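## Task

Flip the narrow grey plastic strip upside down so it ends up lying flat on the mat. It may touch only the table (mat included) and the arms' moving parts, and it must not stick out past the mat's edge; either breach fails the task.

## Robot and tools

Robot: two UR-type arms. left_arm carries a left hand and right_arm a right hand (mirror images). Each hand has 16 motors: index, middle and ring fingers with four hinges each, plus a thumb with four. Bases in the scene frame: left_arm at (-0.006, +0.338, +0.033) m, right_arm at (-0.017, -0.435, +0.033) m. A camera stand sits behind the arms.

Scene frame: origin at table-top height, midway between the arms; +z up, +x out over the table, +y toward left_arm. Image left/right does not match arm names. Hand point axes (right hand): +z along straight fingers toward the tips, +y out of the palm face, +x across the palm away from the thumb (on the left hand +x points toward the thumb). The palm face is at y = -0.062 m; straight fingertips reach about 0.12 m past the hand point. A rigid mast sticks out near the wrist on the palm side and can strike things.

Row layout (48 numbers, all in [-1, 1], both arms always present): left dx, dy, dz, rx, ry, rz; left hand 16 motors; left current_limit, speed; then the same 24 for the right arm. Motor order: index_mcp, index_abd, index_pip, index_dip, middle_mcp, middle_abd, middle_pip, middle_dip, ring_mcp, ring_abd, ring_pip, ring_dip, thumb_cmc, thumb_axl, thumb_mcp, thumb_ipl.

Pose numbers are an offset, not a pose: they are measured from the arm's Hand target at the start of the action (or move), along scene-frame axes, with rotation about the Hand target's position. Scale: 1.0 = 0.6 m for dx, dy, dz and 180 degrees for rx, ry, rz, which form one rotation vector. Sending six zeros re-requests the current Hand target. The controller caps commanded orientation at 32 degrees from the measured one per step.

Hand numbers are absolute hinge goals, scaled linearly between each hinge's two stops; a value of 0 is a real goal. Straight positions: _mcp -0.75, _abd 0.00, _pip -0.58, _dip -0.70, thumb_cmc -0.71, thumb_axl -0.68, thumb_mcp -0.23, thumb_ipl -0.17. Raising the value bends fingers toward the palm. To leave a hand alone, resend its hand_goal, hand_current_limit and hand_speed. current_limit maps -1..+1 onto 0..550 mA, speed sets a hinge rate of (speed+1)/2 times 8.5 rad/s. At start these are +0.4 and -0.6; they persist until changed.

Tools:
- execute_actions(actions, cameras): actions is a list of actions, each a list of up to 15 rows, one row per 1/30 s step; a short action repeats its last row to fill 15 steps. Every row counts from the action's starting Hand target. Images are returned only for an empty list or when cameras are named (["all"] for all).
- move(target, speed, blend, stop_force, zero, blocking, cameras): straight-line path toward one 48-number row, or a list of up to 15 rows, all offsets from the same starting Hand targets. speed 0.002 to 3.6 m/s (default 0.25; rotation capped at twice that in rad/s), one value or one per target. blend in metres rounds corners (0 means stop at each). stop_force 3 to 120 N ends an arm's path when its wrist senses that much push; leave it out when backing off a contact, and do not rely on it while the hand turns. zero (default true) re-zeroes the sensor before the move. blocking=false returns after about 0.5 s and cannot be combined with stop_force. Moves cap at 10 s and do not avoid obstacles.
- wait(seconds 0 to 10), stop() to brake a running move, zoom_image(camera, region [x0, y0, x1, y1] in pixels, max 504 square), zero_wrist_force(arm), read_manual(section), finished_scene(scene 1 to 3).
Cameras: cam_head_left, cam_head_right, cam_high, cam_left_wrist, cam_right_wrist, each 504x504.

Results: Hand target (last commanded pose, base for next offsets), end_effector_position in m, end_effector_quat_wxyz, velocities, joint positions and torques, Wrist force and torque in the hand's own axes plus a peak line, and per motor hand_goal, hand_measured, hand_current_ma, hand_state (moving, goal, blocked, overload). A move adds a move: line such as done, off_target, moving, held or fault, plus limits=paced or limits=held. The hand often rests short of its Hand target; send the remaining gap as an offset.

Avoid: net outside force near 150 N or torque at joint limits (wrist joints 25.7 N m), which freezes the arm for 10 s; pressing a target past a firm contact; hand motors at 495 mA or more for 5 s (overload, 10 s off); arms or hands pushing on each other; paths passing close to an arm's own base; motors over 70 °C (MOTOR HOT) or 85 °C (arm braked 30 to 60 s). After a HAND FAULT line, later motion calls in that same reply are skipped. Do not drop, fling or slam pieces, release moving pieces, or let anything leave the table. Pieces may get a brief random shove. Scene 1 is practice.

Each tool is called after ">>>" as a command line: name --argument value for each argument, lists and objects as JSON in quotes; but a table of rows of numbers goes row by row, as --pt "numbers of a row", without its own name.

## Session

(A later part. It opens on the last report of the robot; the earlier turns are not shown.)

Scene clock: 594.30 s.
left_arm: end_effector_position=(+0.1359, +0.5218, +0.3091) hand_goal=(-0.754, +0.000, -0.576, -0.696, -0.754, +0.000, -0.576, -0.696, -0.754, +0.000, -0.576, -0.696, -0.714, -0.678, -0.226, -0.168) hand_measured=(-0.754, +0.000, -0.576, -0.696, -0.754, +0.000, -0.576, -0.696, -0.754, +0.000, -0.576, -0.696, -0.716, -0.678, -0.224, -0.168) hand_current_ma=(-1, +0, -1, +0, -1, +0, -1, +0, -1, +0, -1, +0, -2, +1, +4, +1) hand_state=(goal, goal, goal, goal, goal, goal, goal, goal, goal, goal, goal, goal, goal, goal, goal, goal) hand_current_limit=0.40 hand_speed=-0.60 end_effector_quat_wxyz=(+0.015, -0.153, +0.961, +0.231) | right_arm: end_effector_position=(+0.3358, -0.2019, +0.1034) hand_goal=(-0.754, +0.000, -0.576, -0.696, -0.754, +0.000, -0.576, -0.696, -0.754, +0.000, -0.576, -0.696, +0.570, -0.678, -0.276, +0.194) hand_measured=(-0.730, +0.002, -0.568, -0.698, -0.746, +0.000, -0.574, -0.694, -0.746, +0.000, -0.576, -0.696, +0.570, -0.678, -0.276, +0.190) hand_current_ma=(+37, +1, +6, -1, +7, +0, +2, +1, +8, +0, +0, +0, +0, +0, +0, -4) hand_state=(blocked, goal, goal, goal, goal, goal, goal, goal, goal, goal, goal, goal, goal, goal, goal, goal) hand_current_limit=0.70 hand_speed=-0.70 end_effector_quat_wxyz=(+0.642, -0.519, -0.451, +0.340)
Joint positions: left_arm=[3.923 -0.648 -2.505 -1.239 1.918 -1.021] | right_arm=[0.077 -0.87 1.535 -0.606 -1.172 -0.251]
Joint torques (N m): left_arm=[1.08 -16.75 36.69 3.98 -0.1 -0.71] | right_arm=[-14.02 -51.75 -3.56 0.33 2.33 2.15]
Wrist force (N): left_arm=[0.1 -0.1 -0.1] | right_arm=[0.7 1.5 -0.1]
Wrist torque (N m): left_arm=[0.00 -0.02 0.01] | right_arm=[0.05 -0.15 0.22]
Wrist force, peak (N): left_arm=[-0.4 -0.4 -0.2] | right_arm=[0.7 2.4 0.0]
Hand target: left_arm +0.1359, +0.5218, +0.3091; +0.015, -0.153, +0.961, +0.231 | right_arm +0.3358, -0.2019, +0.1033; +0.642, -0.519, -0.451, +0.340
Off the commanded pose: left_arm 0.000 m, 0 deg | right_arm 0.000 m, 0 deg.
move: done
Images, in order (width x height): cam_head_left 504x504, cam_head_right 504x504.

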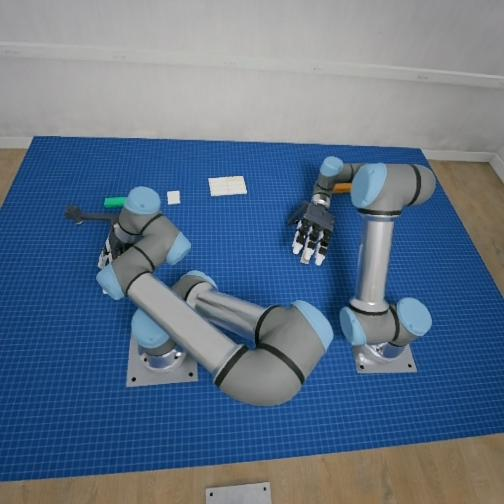

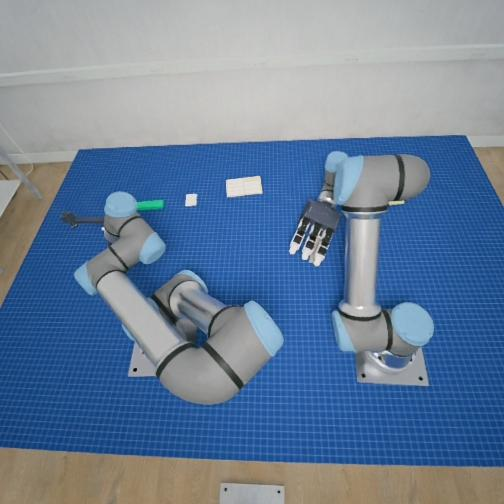

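>>> move --pt "0 0 0 0 0 0 -0.754 0 -0.576 -0.696 -0.754 0 -0.576 -0.696 -0.754 0 -0.576 -0.696 -0.714 -0.678 -0.226 -0.168 0.4 -0.6 0.0103 -0.0040 -0.0491 -0.0179 -0.0467 0 -0.754 0 -0.576 -0.6957 -0.754 0 -0.576 -0.696 -0.754 0 -0.576 -0.696 0.571 -0.678 -0.275 0.195 0.7 -0.7" --pt "0 0 0 0 0 0 -0.754 0 -0.576 -0.696 -0.754 0 -0.576 -0.696 -0.754 0 -0.576 -0.696 -0.714 -0.678 -0.226 -0.168 0.4 -0.6 0.0149 -0.0058 -0.0860 -0.0299 -0.0778 0 -0.754 0 -0.576 -0.6957 -0.754 0 -0.576 -0.696 -0.754 0 -0.576 -0.696 0.571 -0.678 -0.275 0.195 0.7 -0.7" --speed 0.06 --blend '[0.004,0]' --cameras '["cam_head_left","cam_head_right"]'

>>> zoom_image --camera "cam_head_left" --region '[280, 210, 340, 270]'

>>> zoom_image --camera "cam_head_right" --region '[285, 210, 345, 270]'

Scene clock: 604.37 s.
left_arm: end_effector_position=(+0.1359, +0.5218, +0.3091) hand_goal=(-0.754, +0.000, -0.576, -0.696, -0.754, +0.000, -0.576, -0.696, -0.754, +0.000, -0.576, -0.696, -0.714, -0.678, -0.226, -0.168) hand_measured=(-0.754, +0.000, -0.576, -0.696, -0.754, +0.000, -0.576, -0.696, -0.754, +0.000, -0.576, -0.696, -0.716, -0.678, -0.224, -0.168) hand_current_ma=(-1, +0, -1, +0, -1, +0, -1, +0, -1, +0, -1, +0, -2, +1, +4, +1) hand_state=(goal, goal, goal, goal, goal, goal, goal, goal, goal, goal, goal, goal, goal, goal, goal, goal) hand_current_limit=0.40 hand_speed=-0.60 end_effector_quat_wxyz=(+0.015, -0.153, +0.961, +0.231) | right_arm: end_effector_position=(+0.3447, -0.2054, +0.0518) hand_goal=(-0.754, +0.000, -0.576, -0.696, -0.754, +0.000, -0.576, -0.696, -0.754, +0.000, -0.576, -0.696, +0.570, -0.678, -0.276, +0.194) hand_measured=(-0.730, +0.002, -0.568, -0.698, -0.746, +0.000, -0.574, -0.694, -0.746, +0.000, -0.576, -0.696, +0.570, -0.678, -0.276, +0.190) hand_current_ma=(+37, +1, +6, -1, +7, +0, +2, +1, +8, +0, +0, +0, +0, +0, +0, -4) hand_state=(blocked, goal, goal, goal, goal, goal, goal, goal, goal, goal, goal, goal, goal, goal, goal, goal) hand_current_limit=0.70 hand_speed=-0.70 end_effector_quat_wxyz=(+0.557, -0.586, -0.509, +0.295) end_effector_velocity=(+0.001, +0.000, -0.001) end_effector_angular_velocity=(+0.000, -0.005, -0.001)
Joint positions: left_arm=[3.923 -0.648 -2.505 -1.239 1.918 -1.021] | right_arm=[0.089 -0.954 1.678 -0.95 -1.169 -0.139]
Joint velocities: left_arm=[within noise] | right_arm=[0 0 0.001 -0.005 0.001 0]
Joint torques (N m): left_arm=[0.43 -16.22 36.72 4.05 -0.04 -0.73] | right_arm=[11.81 -49.02 -4.21 -0.32 -2.43 1.98]
Wrist force (N): left_arm=[0.2 -0.1 0.0] | right_arm=[0.6 1.8 -0.3]
Wrist torque (N m): left_arm=[0.00 -0.02 0.02] | right_arm=[0.04 -0.20 0.19]
Wrist force, peak (N): left_arm=[0.1 -0.3 -0.5] | right_arm=[0.6 2.0 -0.2]
Hand target: left_arm +0.1359, +0.5218, +0.3091; +0.015, -0.153, +0.961, +0.231 | right_arm +0.3447, -0.2054, +0.0517; +0.557, -0.586, -0.510, +0.295
Off the commanded pose: left_arm 0.000 m, 0 deg | right_arm 0.000 m, 0 deg.
move: done
Images, in order (width x height): cam_head_left 504x504, cam_head_right 504x504.

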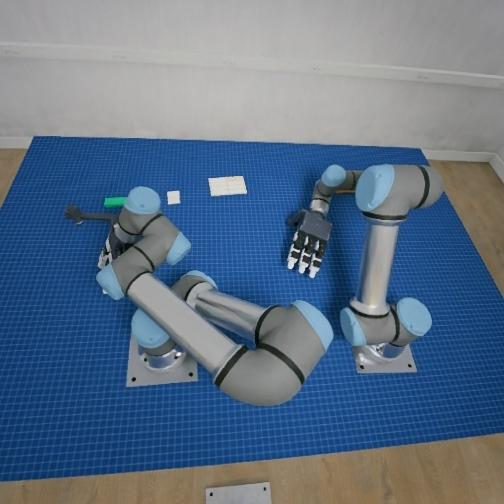

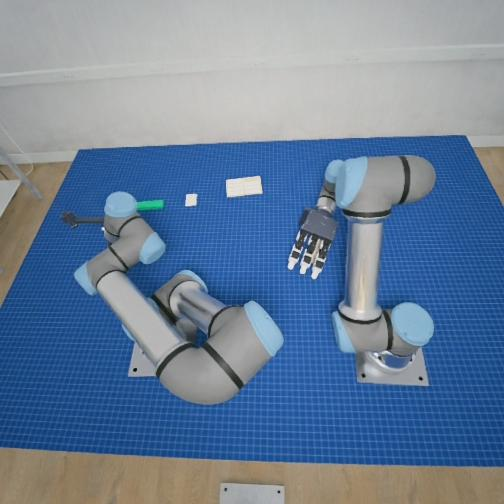

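Scaled by 8.400 from the camera's 504x504 image, which has a finer 720x720 frame.

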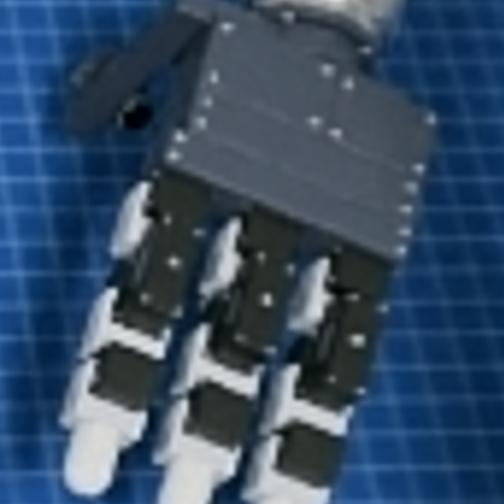

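Scaled by 8.400 from the camera's 504x504 image, which has a finer 720x720 frame.

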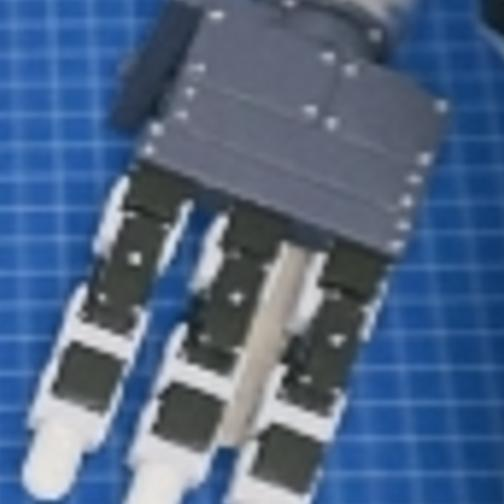

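>>> move --pt "0 0 0 0 0 0 -0.754 0 -0.576 -0.696 -0.754 0 -0.576 -0.696 -0.754 0 -0.576 -0.696 -0.714 -0.678 -0.226 -0.168 0.4 -0.6 0.0047 -0.0017 -0.0120 -0.0020 -0.0052 0 -0.754 0 -0.576 -0.6957 -0.754 0 -0.576 -0.696 -0.754 0 -0.576 -0.696 0.571 -0.678 -0.275 0.195 0.7 -0.7" --pt "0 0 0 0 0 0 -0.754 0 -0.576 -0.696 -0.754 0 -0.576 -0.696 -0.754 0 -0.576 -0.696 -0.714 -0.678 -0.226 -0.168 0.4 -0.6 0.0593 -0.0227 -0.0120 -0.0020 -0.0052 0 -0.754 0 -0.576 -0.6957 -0.754 0 -0.576 -0.696 -0.754 0 -0.576 -0.696 0.571 -0.678 -0.275 0.195 0.7 -0.7" --pt "0 0 0 0 0 0 -0.754 0 -0.576 -0.696 -0.754 0 -0.576 -0.696 -0.754 0 -0.576 -0.696 -0.714 -0.678 -0.226 -0.168 0.4 -0.6 0.0900 -0.0345 -0.0120 -0.0020 -0.0052 0 -0.754 0 -0.576 -0.6957 -0.754 0 -0.576 -0.696 -0.754 0 -0.576 -0.696 0.571 -0.678 -0.275 0.195 0.7 -0.7" --speed '[0.03,0.02,0.03]' --blend '[0.003,0.003,0]' --cameras '["cam_head_left","cam_head_right"]'

>>> zoom_image --camera "cam_head_left" --region '[280, 210, 340, 270]'

>>> zoom_image --camera "cam_head_right" --region '[285, 210, 345, 270]'

Scene clock: 616.47 s.
left_arm: end_effector_position=(+0.1359, +0.5218, +0.3091) hand_goal=(-0.754, +0.000, -0.576, -0.696, -0.754, +0.000, -0.576, -0.696, -0.754, +0.000, -0.576, -0.696, -0.714, -0.678, -0.226, -0.168) hand_measured=(-0.754, +0.000, -0.576, -0.696, -0.754, +0.000, -0.576, -0.696, -0.754, +0.000, -0.576, -0.696, -0.716, -0.678, -0.224, -0.168) hand_current_ma=(-1, +0, -1, +0, -1, +0, -1, +0, -1, +0, -1, +0, -2, +1, +4, +1) hand_state=(goal, goal, goal, goal, goal, goal, goal, goal, goal, goal, goal, goal, goal, goal, goal, goal) hand_current_limit=0.40 hand_speed=-0.60 end_effector_quat_wxyz=(+0.015, -0.153, +0.961, +0.231) | right_arm: end_effector_position=(+0.3986, -0.2260, +0.0445) hand_goal=(-0.754, +0.000, -0.576, -0.696, -0.754, +0.000, -0.576, -0.696, -0.754, +0.000, -0.576, -0.696, +0.570, -0.678, -0.276, +0.194) hand_measured=(-0.730, +0.002, -0.568, -0.698, -0.746, +0.000, -0.574, -0.694, -0.746, +0.000, -0.576, -0.696, +0.570, -0.678, -0.276, +0.192) hand_current_ma=(+37, +1, +6, -1, +7, +0, +2, +1, +8, +0, +0, +0, +0, +0, +0, -2) hand_state=(blocked, goal, goal, goal, goal, goal, goal, goal, goal, goal, goal, goal, goal, goal, goal, goal) hand_current_limit=0.70 hand_speed=-0.70 end_effector_quat_wxyz=(+0.551, -0.590, -0.513, +0.292) end_effector_velocity=(+0.001, +0.000, -0.001) end_effector_angular_velocity=(+0.001, +0.001, -0.001)
Joint positions: left_arm=[3.923 -0.648 -2.505 -1.239 1.918 -1.021] | right_arm=[0.053 -0.867 1.529 -0.903 -1.205 -0.141]
Joint velocities: left_arm=[within noise] | right_arm=[-0.001 0.004 -0.005 0.002 0 -0.001]
Joint torques (N m): left_arm=[0.4 -16.56 36.62 3.95 -0.05 -0.89] | right_arm=[-13.72 -32.58 -27.96 3.2 -2.29 -2.2]
Wrist force (N): left_arm=[-0.2 -0.2 -0.2] | right_arm=[0.7 1.5 -0.1]
Wrist torque (N m): left_arm=[-0.02 0.03 -0.01] | right_arm=[0.01 -0.18 0.34]
Wrist force, peak (N): left_arm=[0.1 -0.4 -0.4] | right_arm=[0.8 2.1 0.1]
Hand target: left_arm +0.1359, +0.5218, +0.3091; +0.015, -0.153, +0.961, +0.231 | right_arm +0.3987, -0.2261, +0.0445; +0.551, -0.590, -0.513, +0.292
Off the commanded pose: left_arm 0.000 m, 0 deg | right_arm 0.000 m, 0 deg.
move: done
Images, in order (width x height): cam_head_left 504x504, cam_head_right 504x504.

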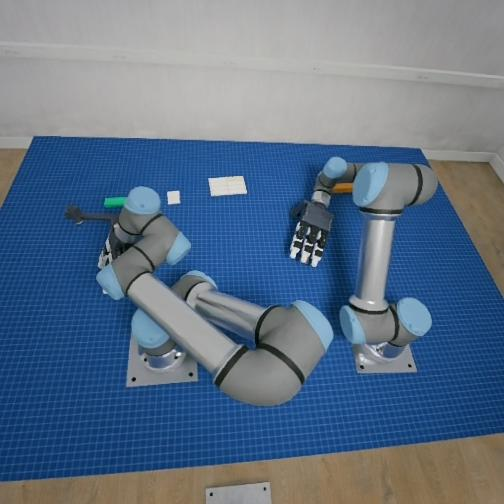

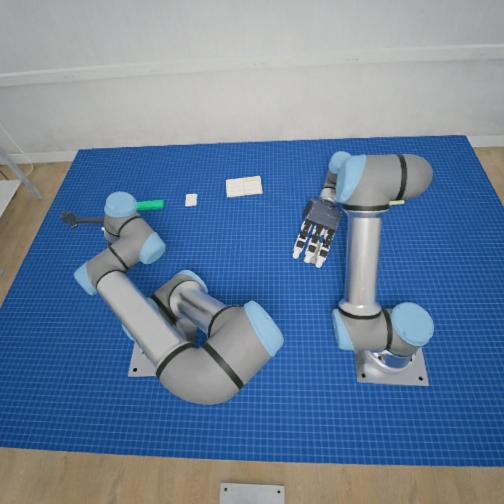

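Scaled by 8.400 from the camera's 504x504 image, which has a finer 720x720 frame.

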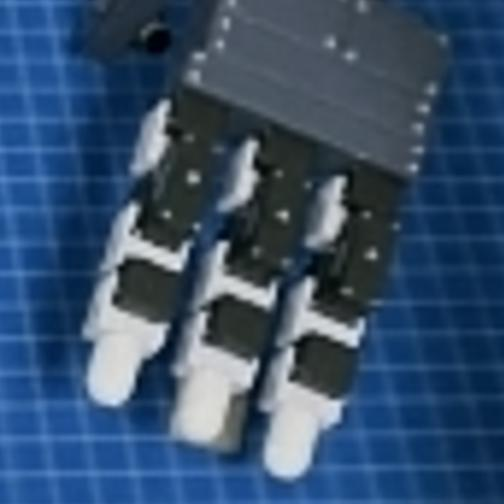

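Scaled by 8.400 from the camera's 504x504 image, which has a finer 720x720 frame.

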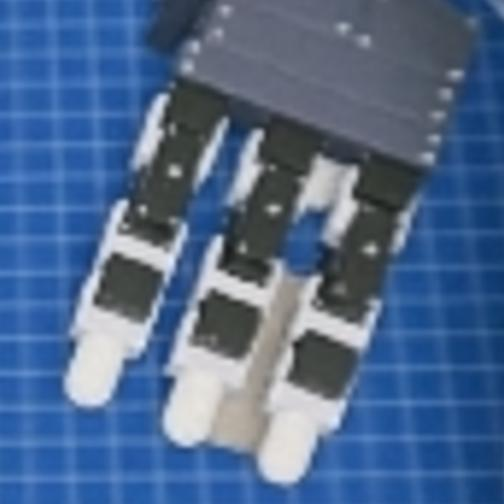

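>>> move --pt "0 0 0 0 0 0 -0.754 0 -0.576 -0.696 -0.754 0 -0.576 -0.696 -0.754 0 -0.576 -0.696 -0.714 -0.678 -0.226 -0.168 0.4 -0.6 0.0311 -0.0119 0.12 0 0 0 -0.754 0 -0.576 -0.6957 -0.754 0 -0.576 -0.696 -0.754 0 -0.576 -0.696 0.571 -0.678 -0.275 0.195 0.7 -0.7" --pt "0 0 0 0 0 0 -0.754 0 -0.576 -0.696 -0.754 0 -0.576 -0.696 -0.754 0 -0.576 -0.696 -0.714 -0.678 -0.226 -0.168 0.4 -0.6 0.25 -0.05 0.25 0 0 0 -0.754 0 -0.576 -0.6957 -0.754 0 -0.576 -0.696 -0.754 0 -0.576 -0.696 0.571 -0.678 -0.275 0.195 0.7 -0.7" --speed '[0.1,0.25]' --blend '[0.02,0]' --cameras '["cam_head_left","cam_head_right"]'

>>> zoom_image --camera "cam_head_left" --region '[280, 215, 330, 265]'

>>> zoom_image --camera "cam_head_right" --region '[290, 215, 340, 265]'

Scene clock: 624.07 s.
left_arm: end_effector_position=(+0.1359, +0.5218, +0.3091) hand_goal=(-0.754, +0.000, -0.576, -0.696, -0.754, +0.000, -0.576, -0.696, -0.754, +0.000, -0.576, -0.696, -0.714, -0.678, -0.226, -0.168) hand_measured=(-0.754, +0.000, -0.576, -0.696, -0.754, +0.000, -0.576, -0.696, -0.754, +0.000, -0.576, -0.696, -0.716, -0.678, -0.224, -0.168) hand_current_ma=(-1, +0, -1, +0, -1, +0, -1, +0, -1, +0, -1, +0, -2, +1, +4, +1) hand_state=(goal, goal, goal, goal, goal, goal, goal, goal, goal, goal, goal, goal, goal, goal, goal, goal) hand_current_limit=0.40 hand_speed=-0.60 end_effector_quat_wxyz=(+0.015, -0.153, +0.961, +0.231) | right_arm: end_effector_position=(+0.5487, -0.2561, +0.1945) hand_goal=(-0.754, +0.000, -0.576, -0.696, -0.754, +0.000, -0.576, -0.696, -0.754, +0.000, -0.576, -0.696, +0.570, -0.678, -0.276, +0.194) hand_measured=(-0.730, +0.002, -0.568, -0.698, -0.746, +0.000, -0.574, -0.694, -0.746, +0.000, -0.576, -0.696, +0.570, -0.678, -0.276, +0.192) hand_current_ma=(+37, +1, +6, -1, +7, +0, +2, +1, +9, +0, +0, +0, +0, +0, +0, -2) hand_state=(blocked, goal, goal, goal, goal, goal, goal, goal, goal, goal, goal, goal, goal, goal, goal, goal) hand_current_limit=0.70 hand_speed=-0.70 end_effector_quat_wxyz=(+0.551, -0.590, -0.513, +0.292)
Joint positions: left_arm=[3.923 -0.648 -2.505 -1.239 1.918 -1.021] | right_arm=[0.012 -0.65 0.713 -0.3 -1.246 -0.151]
Joint torques (N m): left_arm=[0.7 -16.99 36.67 3.99 -0.06 -0.82] | right_arm=[11.47 -42.22 -31.54 3.35 -2.34 -2.21]
Wrist force (N): left_arm=[0.2 -0.2 -0.2] | right_arm=[0.2 1.8 0.1]
Wrist torque (N m): left_arm=[-0.01 -0.03 0.02] | right_arm=[0.05 -0.09 0.25]
Wrist force, peak (N): left_arm=[-0.4 -0.1 -0.5] | right_arm=[0.3 2.3 0.2]
Hand target: left_arm +0.1359, +0.5218, +0.3091; +0.015, -0.153, +0.961, +0.231 | right_arm +0.5487, -0.2561, +0.1945; +0.551, -0.590, -0.513, +0.292
Off the commanded pose: left_arm 0.000 m, 0 deg | right_arm 0.000 m, 0 deg.
move: done
Images, in order (width x height): cam_head_left 504x504, cam_head_right 504x504.

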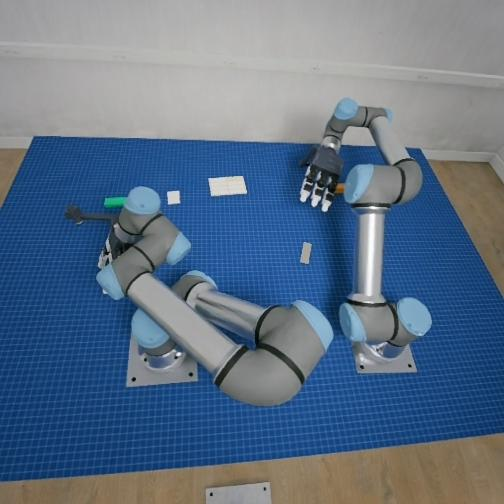

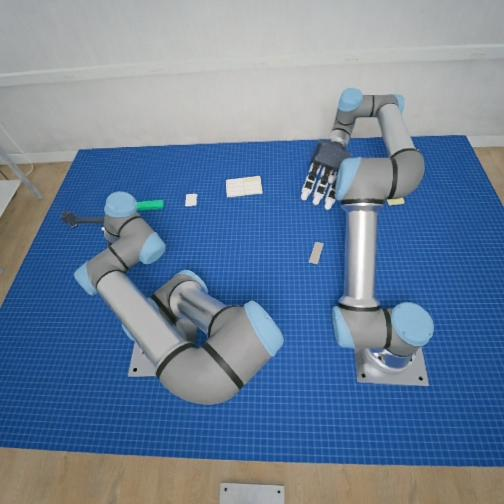

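Scaled by 10.080 from the camera's 504x504 image, which has a finer 720x720 frame.

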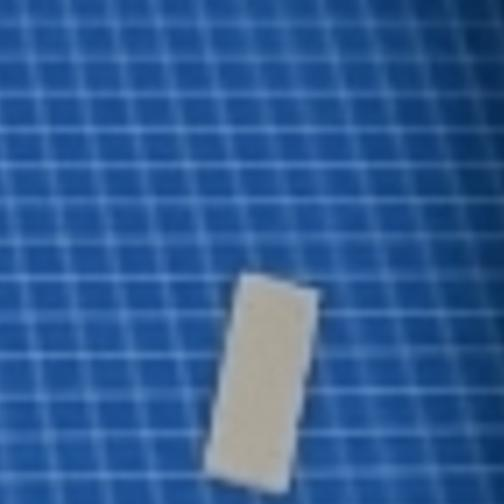

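Scaled by 10.080 from the camera's 504x504 image, which has a finer 720x720 frame.

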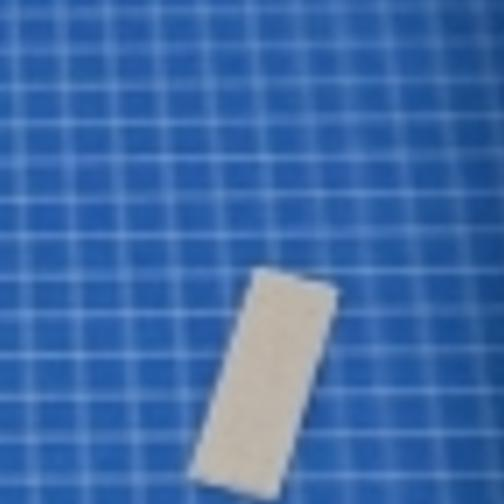

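Flat on the mat with the blank side up, so the strip has been turned over.

>>> finished_scene --scene 3

The scene is finished: the task was done.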